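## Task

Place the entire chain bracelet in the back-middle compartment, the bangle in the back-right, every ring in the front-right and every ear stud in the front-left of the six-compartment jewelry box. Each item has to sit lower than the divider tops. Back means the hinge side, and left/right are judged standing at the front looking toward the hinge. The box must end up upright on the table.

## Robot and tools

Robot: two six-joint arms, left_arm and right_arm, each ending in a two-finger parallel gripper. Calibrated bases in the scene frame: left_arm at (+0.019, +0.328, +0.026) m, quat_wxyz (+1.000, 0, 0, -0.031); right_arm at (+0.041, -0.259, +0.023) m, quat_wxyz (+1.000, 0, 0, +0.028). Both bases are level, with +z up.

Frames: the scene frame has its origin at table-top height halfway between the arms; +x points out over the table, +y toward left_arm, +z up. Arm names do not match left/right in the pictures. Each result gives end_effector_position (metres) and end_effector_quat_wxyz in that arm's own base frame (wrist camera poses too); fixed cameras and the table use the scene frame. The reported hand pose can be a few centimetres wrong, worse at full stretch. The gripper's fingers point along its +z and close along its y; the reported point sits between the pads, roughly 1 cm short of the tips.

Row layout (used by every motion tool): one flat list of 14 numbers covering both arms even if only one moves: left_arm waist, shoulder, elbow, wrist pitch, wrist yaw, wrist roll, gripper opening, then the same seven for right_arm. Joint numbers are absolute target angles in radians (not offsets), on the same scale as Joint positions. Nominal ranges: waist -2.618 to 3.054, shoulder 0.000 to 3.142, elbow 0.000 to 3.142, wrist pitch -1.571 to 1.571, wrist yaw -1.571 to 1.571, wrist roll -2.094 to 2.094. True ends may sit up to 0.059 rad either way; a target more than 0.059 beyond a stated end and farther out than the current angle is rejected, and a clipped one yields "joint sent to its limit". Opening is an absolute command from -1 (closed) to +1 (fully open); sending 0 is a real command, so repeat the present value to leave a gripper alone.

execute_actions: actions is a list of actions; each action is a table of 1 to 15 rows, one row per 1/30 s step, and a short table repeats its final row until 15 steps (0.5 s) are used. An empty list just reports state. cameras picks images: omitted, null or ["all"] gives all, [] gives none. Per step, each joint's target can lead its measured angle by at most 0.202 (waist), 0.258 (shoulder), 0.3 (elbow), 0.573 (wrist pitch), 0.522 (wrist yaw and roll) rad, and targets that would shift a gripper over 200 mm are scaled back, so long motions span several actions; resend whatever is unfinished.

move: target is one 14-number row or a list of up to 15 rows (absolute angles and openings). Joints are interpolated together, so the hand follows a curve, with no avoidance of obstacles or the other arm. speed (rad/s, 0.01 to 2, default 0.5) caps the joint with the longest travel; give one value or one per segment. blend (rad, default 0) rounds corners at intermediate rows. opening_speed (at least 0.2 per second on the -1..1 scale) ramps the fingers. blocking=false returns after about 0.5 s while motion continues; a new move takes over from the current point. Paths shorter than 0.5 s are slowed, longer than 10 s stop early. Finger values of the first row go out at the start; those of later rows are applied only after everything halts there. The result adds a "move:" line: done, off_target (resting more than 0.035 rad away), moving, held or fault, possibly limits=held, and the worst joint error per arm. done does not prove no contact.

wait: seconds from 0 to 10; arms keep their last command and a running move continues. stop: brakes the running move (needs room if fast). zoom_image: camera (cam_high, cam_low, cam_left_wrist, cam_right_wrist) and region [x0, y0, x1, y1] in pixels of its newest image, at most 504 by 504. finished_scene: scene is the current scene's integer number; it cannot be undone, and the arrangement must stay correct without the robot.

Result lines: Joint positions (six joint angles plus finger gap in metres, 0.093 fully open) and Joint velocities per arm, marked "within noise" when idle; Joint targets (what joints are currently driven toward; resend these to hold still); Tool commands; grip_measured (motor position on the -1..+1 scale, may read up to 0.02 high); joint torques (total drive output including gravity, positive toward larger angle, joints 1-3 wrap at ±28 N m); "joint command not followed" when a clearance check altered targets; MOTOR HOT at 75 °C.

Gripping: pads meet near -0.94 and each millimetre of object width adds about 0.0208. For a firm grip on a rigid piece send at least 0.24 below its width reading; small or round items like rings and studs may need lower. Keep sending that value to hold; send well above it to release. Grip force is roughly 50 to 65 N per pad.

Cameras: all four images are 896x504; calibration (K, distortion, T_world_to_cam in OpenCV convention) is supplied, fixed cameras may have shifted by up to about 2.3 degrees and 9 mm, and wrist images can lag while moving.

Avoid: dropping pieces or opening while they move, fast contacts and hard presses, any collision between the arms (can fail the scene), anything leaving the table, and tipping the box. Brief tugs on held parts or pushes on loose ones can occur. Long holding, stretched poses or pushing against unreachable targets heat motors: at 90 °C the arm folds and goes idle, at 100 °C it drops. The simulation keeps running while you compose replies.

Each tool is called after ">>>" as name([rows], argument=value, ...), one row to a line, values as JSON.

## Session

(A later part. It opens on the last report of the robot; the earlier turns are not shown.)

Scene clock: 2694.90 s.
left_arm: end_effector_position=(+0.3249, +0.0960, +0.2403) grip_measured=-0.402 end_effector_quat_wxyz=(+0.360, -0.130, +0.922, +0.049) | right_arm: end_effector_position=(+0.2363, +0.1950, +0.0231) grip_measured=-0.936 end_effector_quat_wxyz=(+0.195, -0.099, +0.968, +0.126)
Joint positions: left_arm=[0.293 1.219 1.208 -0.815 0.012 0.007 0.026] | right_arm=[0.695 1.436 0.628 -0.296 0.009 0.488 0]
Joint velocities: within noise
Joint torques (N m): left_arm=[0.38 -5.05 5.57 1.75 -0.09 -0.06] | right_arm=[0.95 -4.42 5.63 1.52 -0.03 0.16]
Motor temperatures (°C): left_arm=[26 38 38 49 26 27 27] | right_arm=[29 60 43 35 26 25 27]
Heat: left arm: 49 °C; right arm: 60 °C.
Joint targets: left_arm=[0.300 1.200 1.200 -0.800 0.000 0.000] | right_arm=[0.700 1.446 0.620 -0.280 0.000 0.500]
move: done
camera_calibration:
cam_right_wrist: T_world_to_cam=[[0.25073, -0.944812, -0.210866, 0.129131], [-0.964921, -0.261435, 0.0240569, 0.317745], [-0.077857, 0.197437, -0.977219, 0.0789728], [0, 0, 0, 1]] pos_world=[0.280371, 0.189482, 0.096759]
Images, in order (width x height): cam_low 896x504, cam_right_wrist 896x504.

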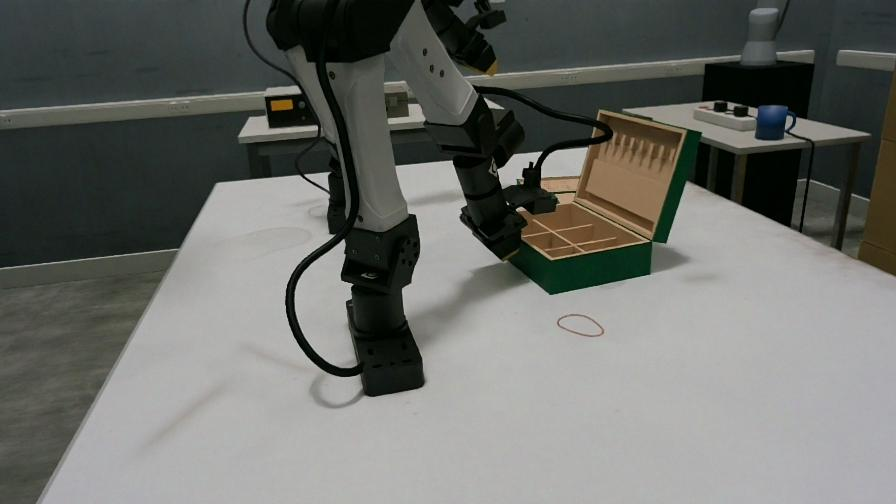

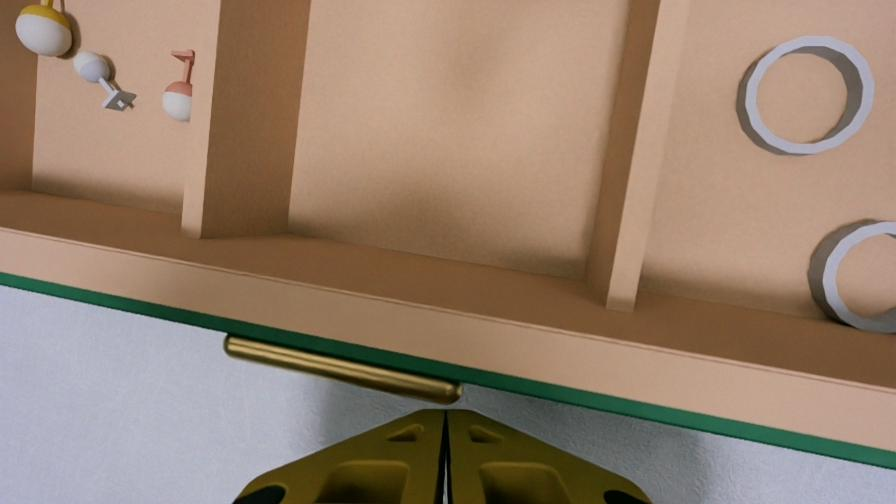

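>>> move(target=[0.3,1.2,1.2,-0.8,0,0,-0.4,0.745,1.480,0.655,-0.28,0,0.5,-0.94], cameras=["cam_right_wrist"], speed=0.3)

>>> execute_actions([
  [[0.3,1.2,1.2,-0.8,0,0,-0.4,0.737,1.497,0.671,-0.28,0,0.5,-0.94],[0.3,1.2,1.2,-0.8,0,0,-0.4,0.729,1.514,0.687,-0.28,0,0.5,-0.94],[0.3,1.2,1.2,-0.8,0,0,-0.4,0.719,1.534,0.706,-0.28,0,0.5,-0.94],[0.3,1.2,1.2,-0.8,0,0,-0.4,0.708,1.560,0.730,-0.28,0,0.5,-0.94],[0.3,1.2,1.2,-0.8,0,0,-0.4,0.697,1.586,0.754,-0.28,0,0.5,-0.94],[0.3,1.2,1.2,-0.8,0,0,-0.4,0.688,1.607,0.774,-0.28,0,0.5,-0.94]],
], cameras=["cam_right_wrist","cam_low"])

Scene clock: 2708.33 s.
left_arm: end_effector_position=(+0.3249, +0.0960, +0.2403) grip_measured=-0.402 end_effector_quat_wxyz=(+0.360, -0.130, +0.922, +0.049) | right_arm: end_effector_position=(+0.2274, +0.2055, +0.0165) grip_measured=-0.936 end_effector_quat_wxyz=(+0.183, -0.121, +0.968, +0.124)
Joint positions: left_arm=[0.293 1.219 1.208 -0.815 0.012 0.007 0.026] | right_arm=[0.739 1.468 0.635 -0.293 0.008 0.488 0]
Joint velocities: within noise
Joint torques (N m): left_arm=[0.36 -5.05 5.57 1.75 -0.08 -0.06] | right_arm=[0.95 -4.44 8.13 1.42 -0.03 0.16]
Motor temperatures (°C): left_arm=[26 38 38 49 26 27 27] | right_arm=[29 58 42 35 26 25 27]
Heat: left arm: 49 °C; right arm: 58 °C.
Joint targets: left_arm=[0.300 1.200 1.200 -0.800 0.000 0.000] | right_arm=[0.745 1.480 0.655 -0.280 0.000 0.500]
move: done
camera_calibration:
cam_right_wrist: T_world_to_cam=[[0.289075, -0.935688, -0.202294, 0.129163], [-0.951705, -0.303721, 0.0448533, 0.317338], [-0.10341, 0.179558, -0.978297, 0.0792235], [0, 0, 0, 1]] pos_world=[0.272867, 0.203013, 0.0893993]
Images, in order (width x height): cam_right_wrist 896x504.

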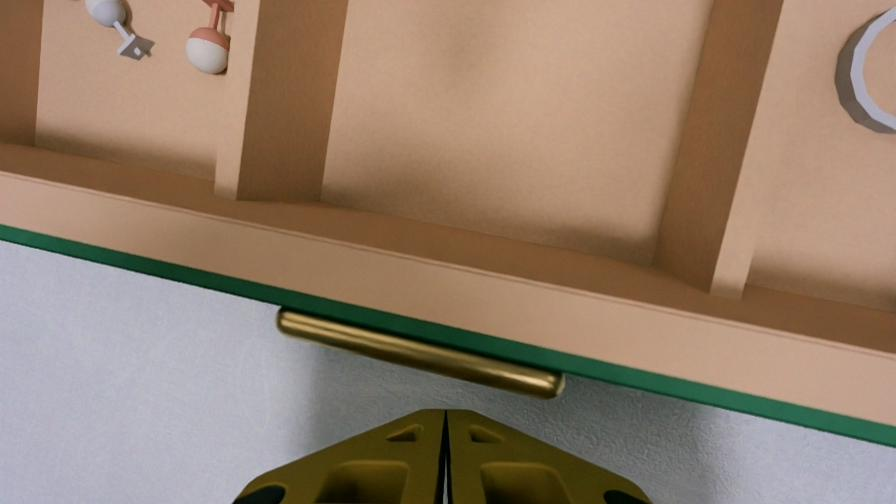

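Scene clock: 2709.03 s.
left_arm: end_effector_position=(+0.3249, +0.0960, +0.2403) grip_measured=-0.402 end_effector_quat_wxyz=(+0.360, -0.130, +0.922, +0.049) | right_arm: end_effector_position=(+0.2544, +0.2153, +0.0139) grip_measured=-0.936 end_effector_quat_wxyz=(+0.173, -0.103, +0.972, +0.120)
Joint positions: left_arm=[0.293 1.219 1.208 -0.815 0.012 0.007 0.026] | right_arm=[0.7 1.591 0.749 -0.303 -0.005 0.49 0]
Joint velocities: within noise
Joint torques (N m): left_arm=[0.38 -5.07 5.57 1.75 -0.09 -0.05] | right_arm=[-0.53 -5.27 8.59 1.49 0.1 0.14]
Motor temperatures (°C): left_arm=[26 38 38 49 26 27 27] | right_arm=[29 58 43 35 26 25 27]
Heat: left arm: 49 °C; right arm: 58 °C.
Joint targets: left_arm=[0.300 1.200 1.200 -0.800 0.000 0.000] | right_arm=[0.688 1.607 0.774 -0.280 0.000 0.500]
camera_calibration:
cam_right_wrist: T_world_to_cam=[[0.250695, -0.945978, -0.205617, 0.142032], [-0.960651, -0.269337, 0.0678737, 0.340757], [-0.119587, 0.18051, -0.976276, 0.0815678], [0, 0, 0, 1]] pos_world=[0.301496, 0.211414, 0.0857084]
Images, in order (width x height): cam_low 896x504, cam_right_wrist 896x504.

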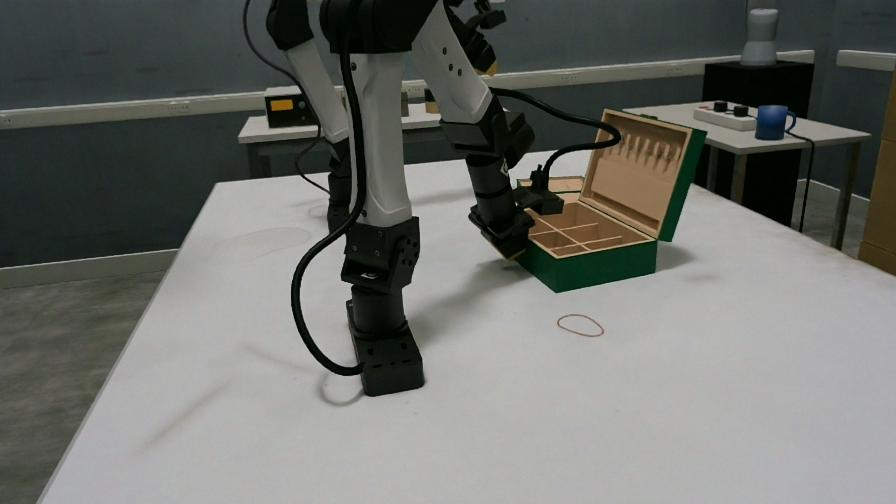

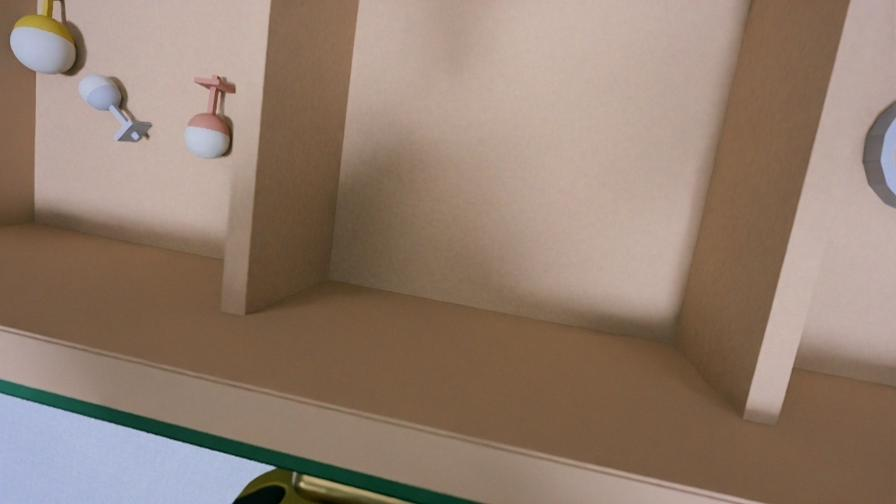

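>>> move([
  [0.3,1.2,1.2,-0.8,0,0,-0.4,0.745,1.45,0.655,-0.28,0,0.5,-0.94],
  [0.3,1.2,1.2,-0.8,0,0,-0.4,0.70,1.25,1.1,-0.75,0,0.5,-0.94],
  [0.3,1.2,1.2,-0.8,0,0,-0.4,0.55,1.50,1.4,-1.1,0.17,0.285,-0.2],
], cameras=["cam_right_wrist"], speed=[0.4,0.7,0.7])

Scene clock: 2718.63 s.
left_arm: end_effector_position=(+0.3249, +0.0960, +0.2403) grip_measured=-0.402 end_effector_quat_wxyz=(+0.360, -0.130, +0.922, +0.049) | right_arm: end_effector_position=(+0.3016, +0.1543, +0.1865) grip_measured=-0.202 end_effector_quat_wxyz=(+0.205, -0.110, +0.973, +0.006)
Joint positions: left_arm=[0.293 1.219 1.208 -0.815 0.012 0.007 0.026] | right_arm=[0.553 1.488 1.378 -1.079 0.162 0.297 0.035]
Joint velocities: within noise
Joint torques (N m): left_arm=[0.38 -5.05 5.57 1.75 -0.09 -0.05] | right_arm=[0.21 -5.61 9.29 0.93 0.23 -0.07]
Motor temperatures (°C): left_arm=[26 38 38 49 26 27 27] | right_arm=[29 57 43 36 26 25 27]
Heat: left arm: 49 °C; right arm: 57 °C.
Joint targets: left_arm=[0.300 1.200 1.200 -0.800 0.000 0.000] | right_arm=[0.550 1.500 1.400 -1.100 0.170 0.285]
move: done
camera_calibration:
cam_right_wrist: T_world_to_cam=[[0.225977, -0.973753, 0.0272002, 0.076338], [-0.973633, -0.224879, 0.038316, 0.360486], [-0.0311935, -0.0351416, -0.998895, 0.277533], [0, 0, 0, 1]] pos_world=[0.342388, 0.165153, 0.261337]
Images, in order (width x height): cam_right_wrist 896x504.

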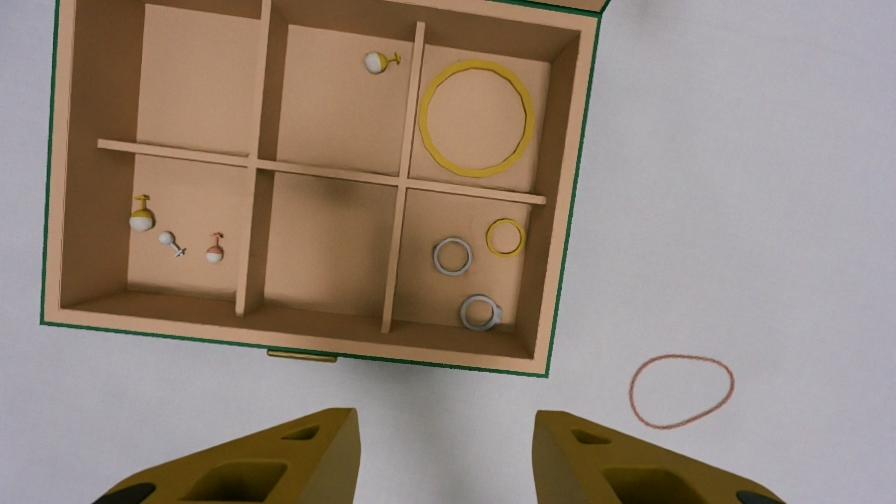

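>>> move([
  [0.3,1.2,1.2,-0.8,0,0,-0.4,0.70,1.25,1.05,-0.7,0,0.5,-0.94],
  [0.3,1.2,1.2,-0.8,0,0,-0.4,0.730,1.495,0.69,-0.28,0,0.5,-0.94],
], cameras=[], speed=[0.8,0.5])

>>> execute_actions([
  [[0.3,1.2,1.2,-0.8,0,0,-0.4,0.72,1.515,0.71,-0.28,0,0.5,-0.94],[0.3,1.2,1.2,-0.8,0,0,-0.4,0.708,1.545,0.739,-0.28,0,0.5,-0.94],[0.3,1.2,1.2,-0.8,0,0,-0.4,0.696,1.575,0.768,-0.28,0,0.5,-0.94],[0.3,1.2,1.2,-0.8,0,0,-0.4,0.684,1.605,0.797,-0.28,0,0.5,-0.94],[0.3,1.2,1.2,-0.8,0,0,-0.4,0.676,1.625,0.815,-0.28,0,0.5,-0.94]],
], cameras=["cam_right_wrist","cam_low"])

>>> move([
  [0.3,1.2,1.2,-0.8,0,0,-0.4,0.745,1.45,0.665,-0.28,0,0.5,-0.94],
  [0.3,1.2,1.2,-0.8,0,0,-0.4,0.70,1.25,1.1,-0.75,0,0.5,-0.94],
  [0.3,1.2,1.2,-0.8,0,0,-0.4,0.55,1.50,1.4,-1.1,0.17,0.285,-0.4],
], cameras=["cam_right_wrist"], speed=[0.4,0.7,0.7])

Scene clock: 2736.97 s.
left_arm: end_effector_position=(+0.3249, +0.0960, +0.2403) grip_measured=-0.402 end_effector_quat_wxyz=(+0.360, -0.130, +0.922, +0.049) | right_arm: end_effector_position=(+0.2448, +0.2144, +0.0297) grip_measured=-0.936 end_effector_quat_wxyz=(+0.199, -0.113, +0.964, +0.133)
Joint positions: left_arm=[0.293 1.219 1.208 -0.815 0.012 0.007 0.026] | right_arm=[0.724 1.487 0.695 -0.296 0.008 0.488 0]
Joint velocities: within noise
Joint torques (N m): left_arm=[0.38 -5.07 5.57 1.75 -0.09 -0.06] | right_arm=[1.03 -5.29 6.01 1.53 -0.03 0.16]
Motor temperatures (°C): left_arm=[26 38 38 50 26 27 27] | right_arm=[29 55 43 35 26 25 27]
Heat: left arm: 50 °C; right arm: 55 °C.
Joint targets: left_arm=[0.300 1.200 1.200 -0.800 0.000 0.000] | right_arm=[0.730 1.495 0.690 -0.280 0.000 0.500]
move: done
No camera images: "cameras" was empty.

Scene clock: 2737.67 s.
left_arm: end_effector_position=(+0.3249, +0.0960, +0.2403) grip_measured=-0.402 end_effector_quat_wxyz=(+0.360, -0.130, +0.922, +0.049) | right_arm: end_effector_position=(+0.2658, +0.2197, +0.0199) grip_measured=-0.936 end_effector_quat_wxyz=(+0.181, -0.096, +0.971, +0.124)
Joint positions: left_arm=[0.293 1.219 1.208 -0.815 0.012 0.007 0.026] | right_arm=[0.688 1.609 0.789 -0.308 -0.006 0.491 0]
Joint velocities: within noise
Joint torques (N m): left_arm=[0.38 -5.08 5.56 1.75 -0.08 -0.06] | right_arm=[-0.55 -5.59 8.81 1.57 0.11 0.14]
Motor temperatures (°C): left_arm=[26 38 38 50 26 27 27] | right_arm=[29 55 43 35 26 25 27]
Heat: left arm: 50 °C; right arm: 55 °C.
Joint targets: left_arm=[0.300 1.200 1.200 -0.800 0.000 0.000] | right_arm=[0.676 1.625 0.815 -0.280 0.000 0.500]
camera_calibration:
cam_right_wrist: T_world_to_cam=[[0.241721, -0.946569, -0.21349, 0.147256], [-0.96461, -0.258291, 0.0530403, 0.351356], [-0.105349, 0.193113, -0.975504, 0.0814654], [0, 0, 0, 1]] pos_world=[0.311909, 0.214408, 0.0922715]
Images, in order (width x height): cam_low 896x504, cam_right_wrist 896x504.

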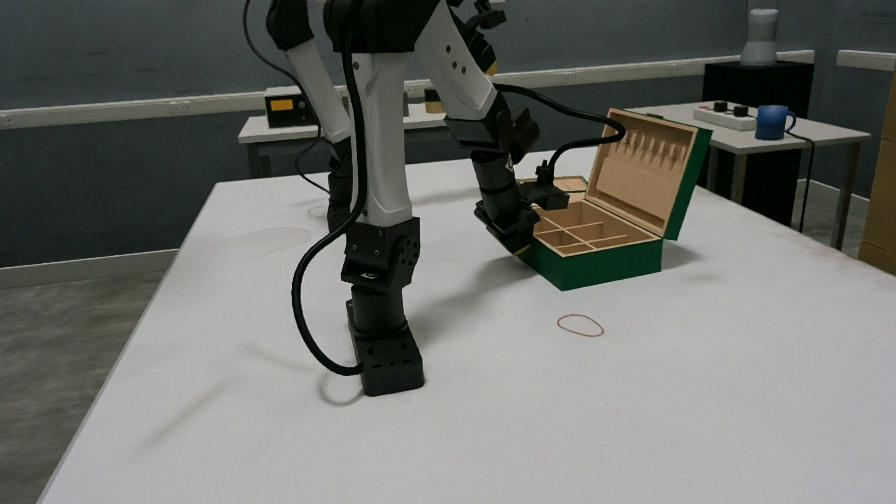

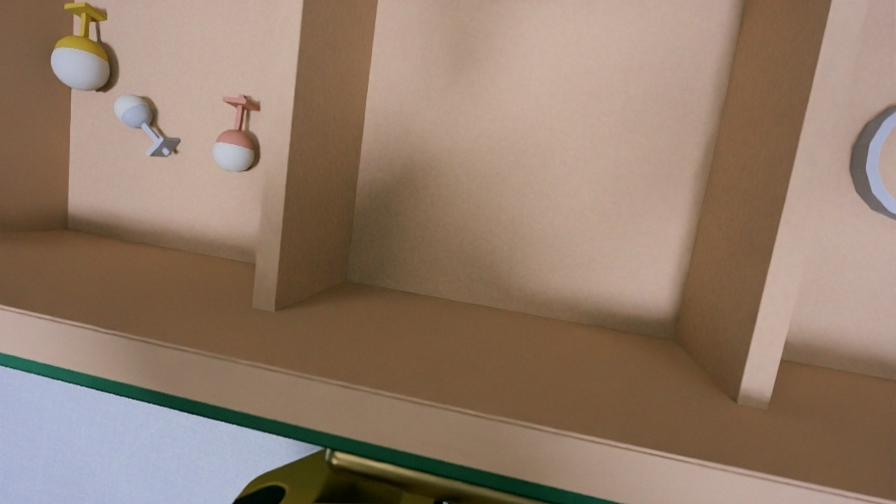

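Scene clock: 2740.87 s.
left_arm: end_effector_position=(+0.3249, +0.0960, +0.2403) grip_measured=-0.402 end_effector_quat_wxyz=(+0.360, -0.130, +0.922, +0.049) | right_arm: end_effector_position=(+0.3016, +0.1543, +0.1865) grip_measured=-0.402 end_effector_quat_wxyz=(+0.205, -0.110, +0.973, +0.006)
Joint positions: left_arm=[0.293 1.219 1.208 -0.815 0.012 0.007 0.026] | right_arm=[0.553 1.488 1.378 -1.079 0.162 0.297 0.026]
Joint velocities: within noise
Joint torques (N m): left_arm=[0.38 -5.05 5.57 1.75 -0.09 -0.06] | right_arm=[0.23 -5.61 9.28 0.93 0.23 -0.06]
Motor temperatures (°C): left_arm=[26 38 38 50 26 27 27] | right_arm=[29 55 44 35 26 25 27]
Heat: left arm: 50 °C; right arm: 55 °C.
Joint targets: left_arm=[0.300 1.200 1.200 -0.800 0.000 0.000] | right_arm=[0.550 1.500 1.400 -1.100 0.170 0.285]
move: done
camera_calibration:
cam_right_wrist: T_world_to_cam=[[0.225977, -0.973753, 0.0272002, 0.076338], [-0.973633, -0.224879, 0.038316, 0.360486], [-0.0311935, -0.0351416, -0.998895, 0.277533], [0, 0, 0, 1]] pos_world=[0.342388, 0.165153, 0.261337]
Images, in order (width x height): cam_right_wrist 896x504.

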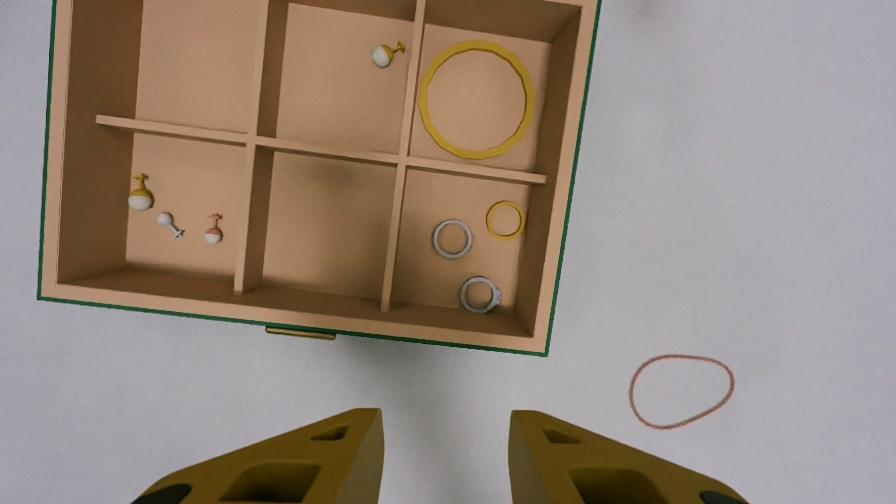

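>>> move([
  [0.3,1.2,1.2,-0.8,0,0,-0.4,0.553,1.80,1.48,-0.78,0.25,1.95,-0.5],
  [0.3,1.2,1.2,-0.8,0,0,-0.4,0.553,2.016,1.409,-0.47,0.25,1.95,-0.5],
], cameras=["cam_right_wrist","cam_low"], speed=[0.9,0.4])

>>> zoom_image(camera="cam_right_wrist", region=[250, 300, 650, 504])

Scene clock: 2762.80 s.
left_arm: end_effector_position=(+0.3249, +0.0960, +0.2403) grip_measured=-0.402 end_effector_quat_wxyz=(+0.360, -0.130, +0.922, +0.049) | right_arm: end_effector_position=(+0.4307, +0.2183, +0.0588) grip_measured=-0.498 end_effector_quat_wxyz=(+0.189, +0.637, +0.722, +0.194)
Joint positions: left_arm=[0.293 1.219 1.208 -0.815 0.012 0.007 0.026] | right_arm=[0.553 2.003 1.416 -0.486 0.243 1.938 0.021]
Joint velocities: within noise
Joint torques (N m): left_arm=[0.38 -5.05 5.57 1.75 -0.09 -0.05] | right_arm=[0.47 -10.41 6.3 1.43 0.3 0.15]
Motor temperatures (°C): left_arm=[26 38 38 50 26 27 27] | right_arm=[29 55 44 34 26 25 27]
Heat: left arm: 50 °C; right arm: 55 °C.
Joint targets: left_arm=[0.300 1.200 1.200 -0.800 0.000 0.000] | right_arm=[0.553 2.016 1.409 -0.470 0.250 1.950]
move: done
camera_calibration:
cam_right_wrist: T_world_to_cam=[[-0.839545, -0.119261, -0.530039, 0.418077], [-0.340149, 0.876116, 0.341643, -0.025546], [0.423631, 0.467117, -0.776105, -0.162282], [0, 0, 0, 1]] pos_world=[0.411053, 0.148046, 0.104377]
Images, in order (width x height): cam_low 896x504, cam_right_wrist 896x504.

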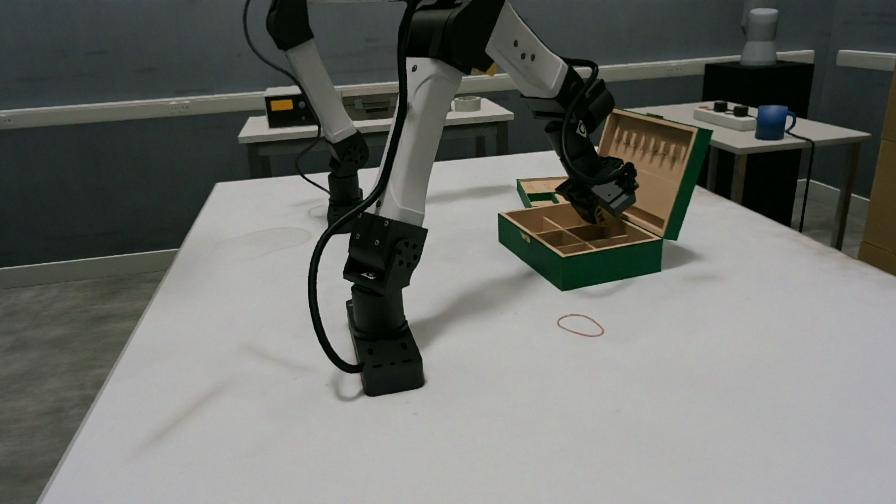

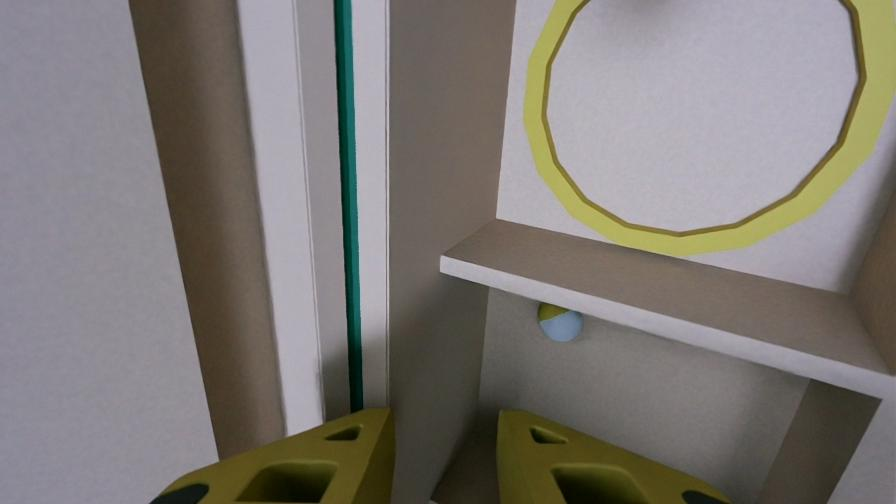

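Scaled by 1.260 from the camera's 896x504 image, which has a finer 1280x720 frame.

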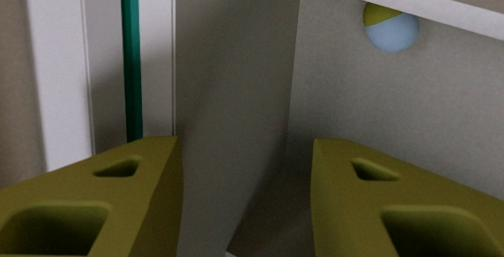

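>>> move([
  [0.3,1.2,1.2,-0.8,0,0,-0.4,0.547,1.976,1.369,-0.47,0.25,1.95,-0.5],
  [0.3,1.2,1.2,-0.8,0,0,-0.4,0.547,2.025,1.328,-0.39,0.25,1.95,-0.5],
], cameras=["cam_right_wrist","cam_low"], speed=[0.3,0.2])

>>> zoom_image(camera="cam_right_wrist", region=[250, 300, 650, 504])

Scene clock: 2785.40 s.
left_arm: end_effector_position=(+0.3249, +0.0960, +0.2403) grip_measured=-0.402 end_effector_quat_wxyz=(+0.360, -0.130, +0.922, +0.049) | right_arm: end_effector_position=(+0.4249, +0.2147, +0.0411) grip_measured=-0.498 end_effector_quat_wxyz=(+0.190, +0.637, +0.721, +0.195)
Joint positions: left_arm=[0.293 1.219 1.208 -0.815 0.012 0.007 0.026] | right_arm=[0.553 2.003 1.338 -0.406 0.243 1.938 0.021]
Joint velocities: within noise
Joint torques (N m): left_arm=[0.36 -5.07 5.57 1.76 -0.09 -0.06] | right_arm=[-0.05 -9.4 5.82 1.44 0.29 0.14]
Motor temperatures (°C): left_arm=[26 38 38 50 26 27 27] | right_arm=[29 60 44 36 27 25 27]
Heat: left arm: 50 °C; right arm: 60 °C.
Joint targets: left_arm=[0.300 1.200 1.200 -0.800 0.000 0.000] | right_arm=[0.547 2.025 1.328 -0.390 0.250 1.950]
move: done
camera_calibration:
cam_right_wrist: T_world_to_cam=[[-0.838385, -0.118137, -0.532123, 0.402725], [-0.340636, 0.875679, 0.342278, -0.0180335], [0.425533, 0.468221, -0.774397, -0.173093], [0, 0, 0, 1]] pos_world=[0.405152, 0.144414, 0.0864289]
Images, in order (width x height): cam_low 896x504, cam_right_wrist 896x504.

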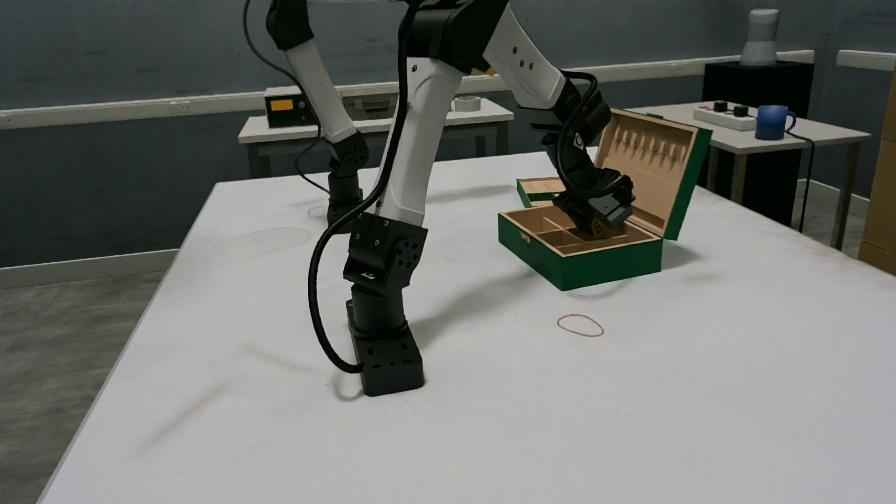

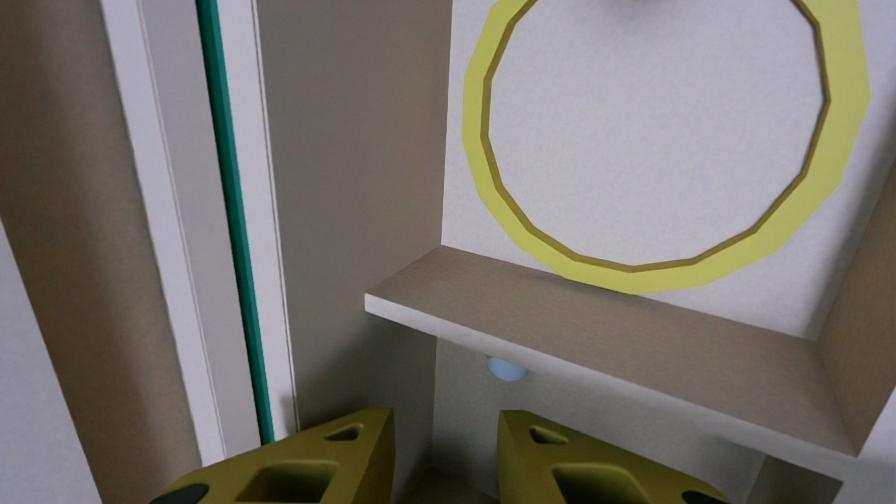

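Scaled by 1.260 from the camera's 896x504 image, which has a finer 1280x720 frame.

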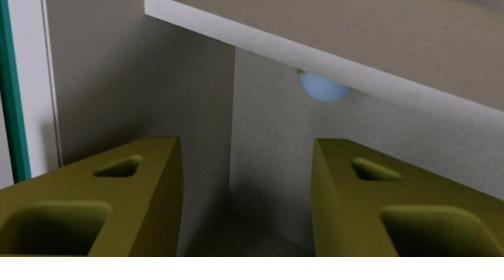

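>>> move(target=[0.3,1.2,1.2,-0.8,0,0,-0.4,0.547,2.062,1.315,-0.336,0.25,1.95,-0.5], cameras=["cam_right_wrist","cam_low"], speed=[0.15])

>>> zoom_image(camera="cam_right_wrist", region=[250, 300, 650, 504])

Scene clock: 2792.87 s.
left_arm: end_effector_position=(+0.3249, +0.0960, +0.2403) grip_measured=-0.402 end_effector_quat_wxyz=(+0.360, -0.130, +0.922, +0.049) | right_arm: end_effector_position=(+0.4261, +0.2141, +0.0276) grip_measured=-0.498 end_effector_quat_wxyz=(+0.192, +0.638, +0.721, +0.191)
Joint positions: left_arm=[0.293 1.219 1.208 -0.815 0.012 0.007 0.026] | right_arm=[0.553 2.032 1.326 -0.372 0.25 1.94 0.021]
Joint velocities: within noise
Joint torques (N m): left_arm=[0.39 -5.07 5.57 1.75 -0.09 -0.05] | right_arm=[-0.17 -8.77 5.67 1.62 0.23 0.13]
Motor temperatures (°C): left_arm=[26 38 38 50 26 27 27] | right_arm=[29 61 44 35 27 25 27]
Heat: left arm: 50 °C; right arm: 61 °C.
Joint targets: left_arm=[0.300 1.200 1.200 -0.800 0.000 0.000] | right_arm=[0.547 2.062 1.315 -0.336 0.250 1.950]
move: off_target (right_arm); right_arm: the wrist pitch is farthest, 0.036 rad from its target
camera_calibration:
cam_right_wrist: T_world_to_cam=[[-0.840688, -0.118347, -0.52843, 0.39741], [-0.335088, 0.880255, 0.335956, -0.0156071], [0.425394, 0.459504, -0.779677, -0.181698], [0, 0, 0, 1]] pos_world=[0.406161, 0.144261, 0.0735814]
Images, in order (width x height): cam_low 896x504, cam_right_wrist 896x504.

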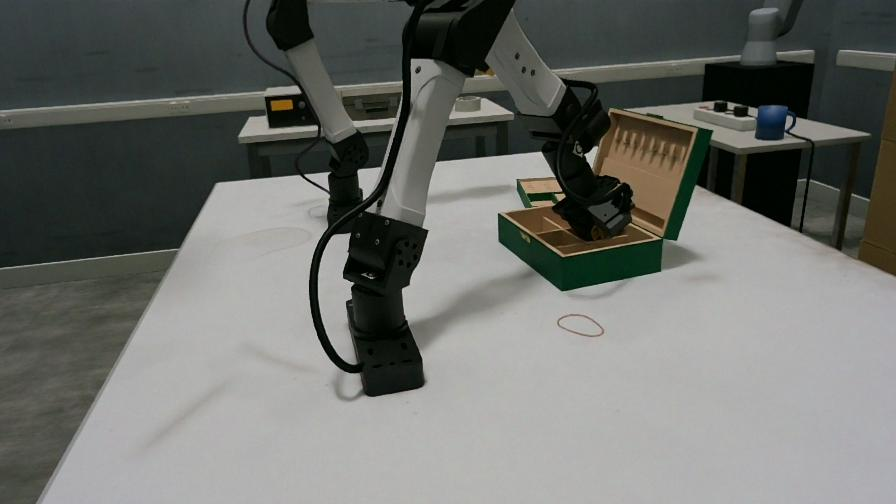

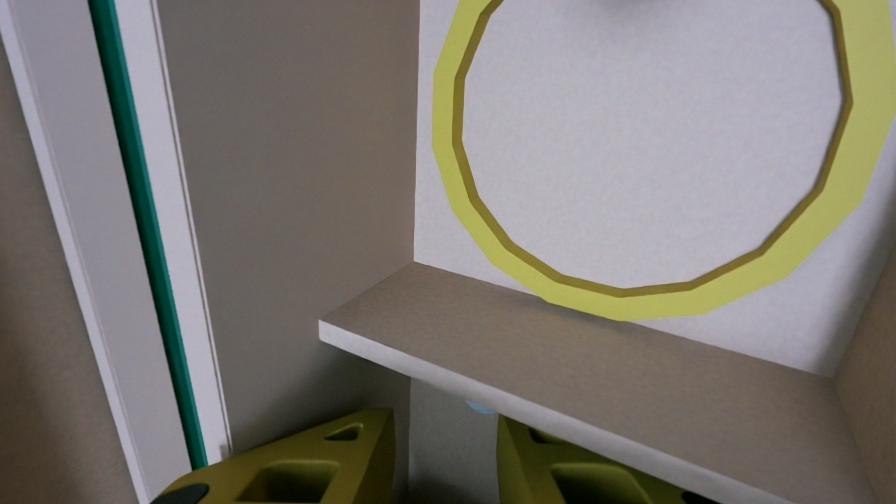

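Scaled by 1.260 from the camera's 896x504 image, which has a finer 1280x720 frame.

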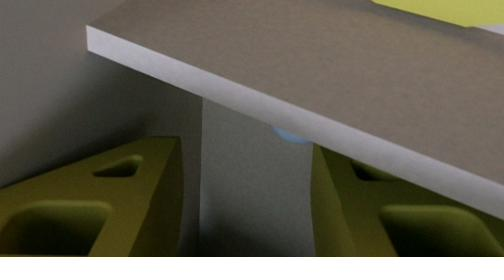

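>>> move(target=[0.3,1.2,1.2,-0.8,0,0,-0.4,0.547,2.085,1.293,-0.29,0.25,1.95,-0.5], cameras=["cam_right_wrist","cam_low"], speed=[0.12])

>>> zoom_image(camera="cam_right_wrist", region=[250, 300, 650, 504])

Scene clock: 2800.43 s.
left_arm: end_effector_position=(+0.3249, +0.0960, +0.2403) grip_measured=-0.402 end_effector_quat_wxyz=(+0.360, -0.130, +0.922, +0.049) | right_arm: end_effector_position=(+0.4303, +0.2142, +0.0266) grip_measured=-0.498 end_effector_quat_wxyz=(+0.201, +0.639, +0.715, +0.201)
Joint positions: left_arm=[0.293 1.219 1.208 -0.815 0.012 0.007 0.026] | right_arm=[0.553 2.035 1.31 -0.327 0.263 1.942 0.021]
Joint velocities: within noise
Joint torques (N m): left_arm=[0.38 -5.07 5.57 1.76 -0.09 -0.06] | right_arm=[-0.05 -6.9 5.03 1.69 0.1 0.09]
Motor temperatures (°C): left_arm=[26 38 38 50 26 27 27] | right_arm=[29 60 44 36 26 25 27]
Heat: left arm: 50 °C; right arm: 60 °C.
Joint targets: left_arm=[0.300 1.200 1.200 -0.800 0.000 0.000] | right_arm=[0.547 2.085 1.293 -0.290 0.250 1.950]
move: off_target (right_arm); right_arm: the shoulder is farthest, 0.050 rad from its target
camera_calibration:
cam_right_wrist: T_world_to_cam=[[-0.826508, -0.10869, -0.552332, 0.392907], [-0.337176, 0.881287, 0.331127, -0.0131672], [0.450773, 0.459912, -0.765039, -0.195676], [0, 0, 0, 1]] pos_world=[0.408507, 0.144303, 0.0716758]
Images, in order (width x height): cam_low 896x504, cam_right_wrist 896x504.

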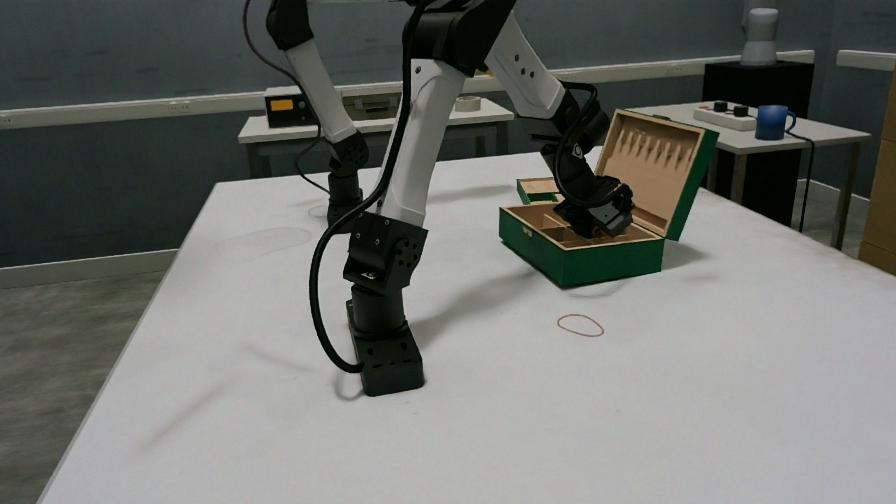

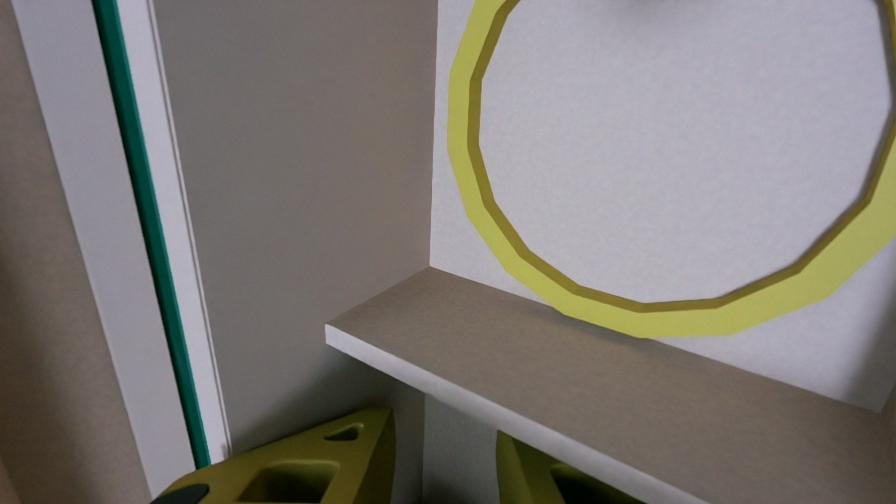

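Scaled by 1.260 from the camera's 896x504 image, which has a finer 1280x720 frame.

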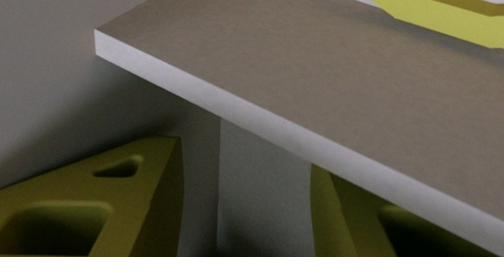

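>>> move([
  [0.3,1.2,1.2,-0.8,0,0,-0.4,0.55,2.03,1.31,-0.37,0.25,1.95,-0.5],
  [0.3,1.2,1.2,-0.8,0,0,-0.4,0.553,1.80,1.48,-0.78,0.25,1.7,-0.94],
  [0.3,1.2,1.2,-0.8,0,0,-0.4,0.70,1.25,1.05,-0.7,0,0.5,-0.94],
  [0.3,1.2,1.2,-0.8,0,0,-0.4,0.715,1.513,0.70,-0.28,0,0.5,-0.94],
], cameras=["cam_right_wrist"], speed=[0.1,0.5,0.9,0.5])

>>> execute_actions([
  [[0.3,1.2,1.2,-0.8,0,0,-0.4,0.705,1.545,0.73,-0.28,0,0.5,-0.94],[0.3,1.2,1.2,-0.8,0,0,-0.4,0.69,1.58,0.77,-0.28,0,0.5,-0.94],[0.3,1.2,1.2,-0.8,0,0,-0.4,0.675,1.62,0.815,-0.28,0,0.5,-0.94],[0.3,1.2,1.2,-0.8,0,0,-0.4,0.665,1.65,0.85,-0.28,0,0.5,-0.94]],
], cameras=["cam_low"])

>>> move([
  [0.3,1.2,1.2,-0.8,0,0,-0.4,0.73,1.47,0.68,-0.28,0,0.5,-0.94],
  [0.3,1.2,1.2,-0.8,0,0,-0.4,0.70,1.25,1.1,-0.75,0,0.5,-0.94],
  [0.3,1.2,1.2,-0.8,0,0,-0.4,0.55,1.50,1.4,-1.0,0.17,0.285,-0.4],
], cameras=["cam_right_wrist"], speed=[0.4,0.7,0.7])

Scene clock: 2820.67 s.
left_arm: end_effector_position=(+0.3249, +0.0960, +0.2403) grip_measured=-0.402 end_effector_quat_wxyz=(+0.360, -0.130, +0.922, +0.049) | right_arm: end_effector_position=(+0.2495, +0.2118, +0.0275) grip_measured=-0.936 end_effector_quat_wxyz=(+0.195, -0.094, +0.967, +0.131)
Joint positions: left_arm=[0.293 1.219 1.208 -0.815 0.012 0.007 0.026] | right_arm=[0.708 1.505 0.705 -0.296 0.009 0.512 0]
Joint velocities: within noise
Joint torques (N m): left_arm=[0.36 -5.05 5.56 1.75 -0.08 -0.06] | right_arm=[1.05 -5.39 5.96 1.51 -0.03 -0.09]
Motor temperatures (°C): left_arm=[26 38 38 50 26 27 27] | right_arm=[29 58 43 36 26 25 27]
Heat: left arm: 50 °C; right arm: 58 °C.
Joint targets: left_arm=[0.300 1.200 1.200 -0.800 0.000 0.000] | right_arm=[0.715 1.513 0.700 -0.280 0.000 0.500]
move: done
camera_calibration:
cam_right_wrist: T_world_to_cam=[[0.24325, -0.943798, -0.223776, 0.144642], [-0.966877, -0.254324, 0.0216191, 0.333807], [-0.0773156, 0.211105, -0.974401, 0.0777761], [0, 0, 0, 1]] pos_world=[0.29358, 0.204989, 0.100936]
Images, in order (width x height): cam_right_wrist 896x504.

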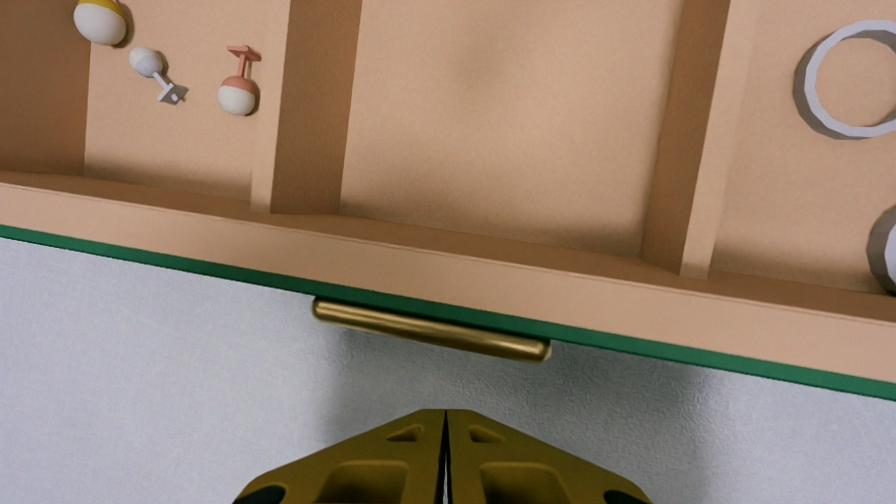

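Scene clock: 2821.37 s.
left_arm: end_effector_position=(+0.3249, +0.0960, +0.2403) grip_measured=-0.402 end_effector_quat_wxyz=(+0.360, -0.130, +0.922, +0.049) | right_arm: end_effector_position=(+0.2774, +0.2222, +0.0219) grip_measured=-0.936 end_effector_quat_wxyz=(+0.185, -0.079, +0.971, +0.126)
Joint positions: left_arm=[0.293 1.219 1.208 -0.815 0.012 0.007 0.026] | right_arm=[0.674 1.638 0.825 -0.306 -0.003 0.512 0]
Joint velocities: within noise
Joint torques (N m): left_arm=[0.36 -5.05 5.57 1.75 -0.08 -0.05] | right_arm=[-0.29 -6.34 8.79 1.56 0.08 -0.09]
Motor temperatures (°C): left_arm=[26 38 38 50 26 27 27] | right_arm=[29 58 43 36 26 25 27]
Heat: left arm: 50 °C; right arm: 58 °C.
Joint targets: left_arm=[0.300 1.200 1.200 -0.800 0.000 0.000] | right_arm=[0.665 1.650 0.850 -0.280 0.000 0.500]
Images, in order (width x height): cam_low 896x504.

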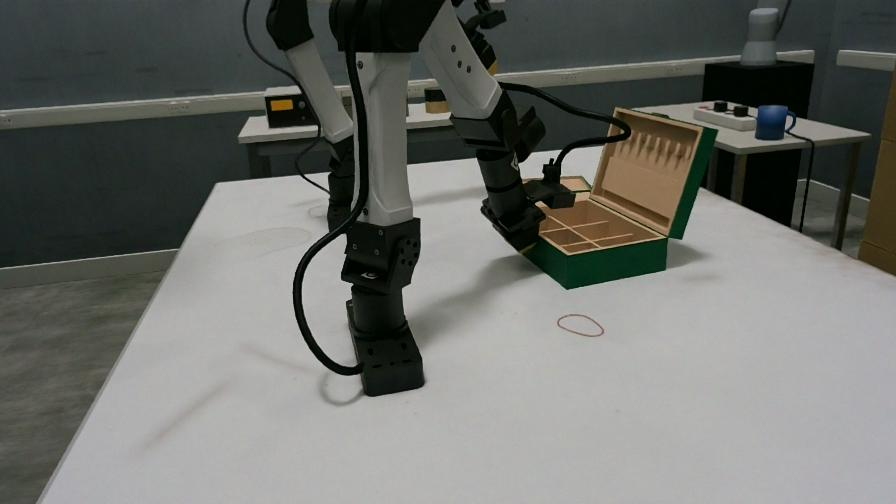

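Scene clock: 2824.47 s.
left_arm: end_effector_position=(+0.3249, +0.0960, +0.2403) grip_measured=-0.402 end_effector_quat_wxyz=(+0.360, -0.130, +0.922, +0.049) | right_arm: end_effector_position=(+0.3202, +0.1657, +0.1964) grip_measured=-0.402 end_effector_quat_wxyz=(+0.249, -0.104, +0.963, +0.026)
Joint positions: left_arm=[0.293 1.219 1.208 -0.815 0.012 0.007 0.026] | right_arm=[0.553 1.488 1.378 -0.979 0.162 0.297 0.026]
Joint velocities: within noise
Joint torques (N m): left_arm=[0.36 -5.07 5.56 1.75 -0.08 -0.05] | right_arm=[0.27 -5.83 9.51 1.11 0.23 -0.07]
Motor temperatures (°C): left_arm=[26 38 38 50 26 27 27] | right_arm=[29 58 43 36 26 25 27]
Heat: left arm: 50 °C; right arm: 58 °C.
Joint targets: left_arm=[0.300 1.200 1.200 -0.800 0.000 0.000] | right_arm=[0.550 1.500 1.400 -1.000 0.170 0.285]
move: done
camera_calibration:
cam_right_wrist: T_world_to_cam=[[0.224652, -0.974427, -0.00479235, 0.0897171], [-0.972952, -0.224035, -0.0563267, 0.399015], [0.0538126, 0.0173166, -0.998401, 0.252439], [0, 0, 0, 1]] pos_world=[0.354483, 0.172445, 0.27494]
Images, in order (width x height): cam_right_wrist 896x504.

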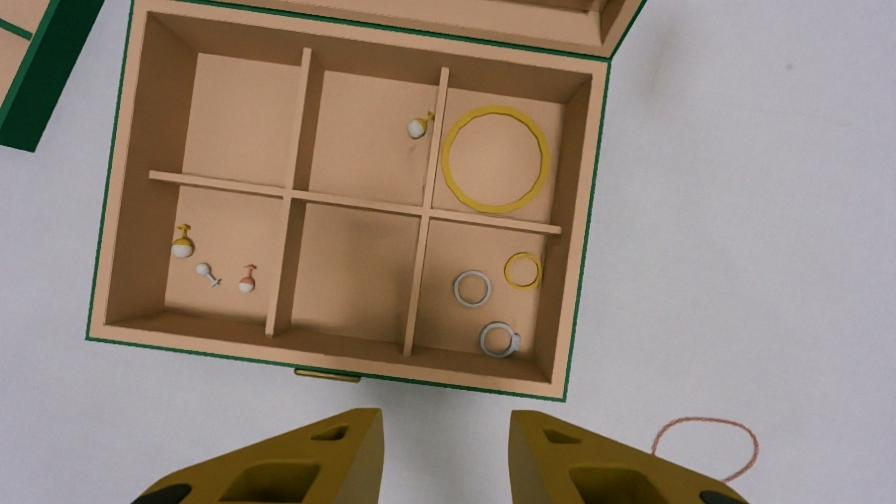

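>>> move([
  [0.3,1.2,1.2,-0.8,0,0,-0.4,0.54,1.80,1.48,-0.78,0.25,1.95,-0.45],
  [0.3,1.2,1.2,-0.8,0,0,-0.4,0.538,2.027,1.420,-0.47,0.25,1.95,-0.45],
  [0.3,1.2,1.2,-0.8,0,0,-0.4,0.537,2.062,1.371,-0.386,0.25,1.95,-0.45],
], cameras=["cam_right_wrist","cam_low"], speed=[0.9,0.4,0.2], blend=[0.05,0,0])

>>> zoom_image(camera="cam_right_wrist", region=[250, 300, 650, 504])

Scene clock: 2846.50 s.
left_arm: end_effector_position=(+0.3249, +0.0960, +0.2403) grip_measured=-0.402 end_effector_quat_wxyz=(+0.360, -0.130, +0.922, +0.049) | right_arm: end_effector_position=(+0.4359, +0.2161, +0.0364) grip_measured=-0.448 end_effector_quat_wxyz=(+0.191, +0.640, +0.718, +0.196)
Joint positions: left_arm=[0.293 1.219 1.208 -0.815 0.012 0.007 0.026] | right_arm=[0.544 2.045 1.38 -0.402 0.243 1.938 0.024]
Joint velocities: within noise
Joint torques (N m): left_arm=[0.36 -5.07 5.57 1.75 -0.09 -0.06] | right_arm=[-0.09 -10.24 5.97 1.43 0.3 0.14]
Motor temperatures (°C): left_arm=[26 38 38 50 26 27 27] | right_arm=[29 56 44 35 26 25 27]
Heat: left arm: 50 °C; right arm: 56 °C.
Joint targets: left_arm=[0.300 1.200 1.200 -0.800 0.000 0.000] | right_arm=[0.537 2.062 1.371 -0.386 0.250 1.950]
move: done
camera_calibration:
cam_right_wrist: T_world_to_cam=[[-0.838153, -0.109296, -0.534373, 0.407693], [-0.333267, 0.878187, 0.343104, -0.0177215], [0.43178, 0.465663, -0.77248, -0.184317], [0, 0, 0, 1]] pos_world=[0.415388, 0.145951, 0.0815598]
Images, in order (width x height): cam_low 896x504, cam_right_wrist 896x504.

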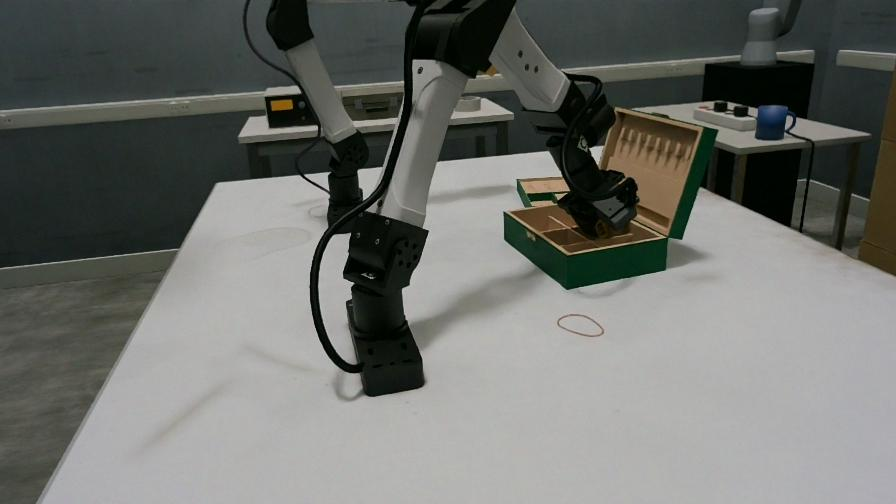

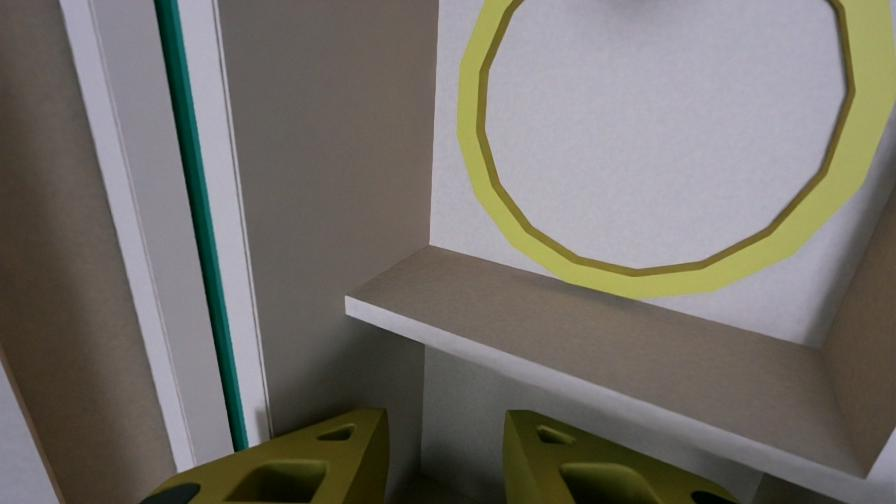

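Scaled by 1.260 from the camera's 896x504 image, which has a finer 1280x720 frame.

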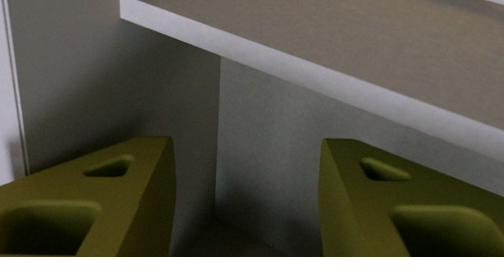

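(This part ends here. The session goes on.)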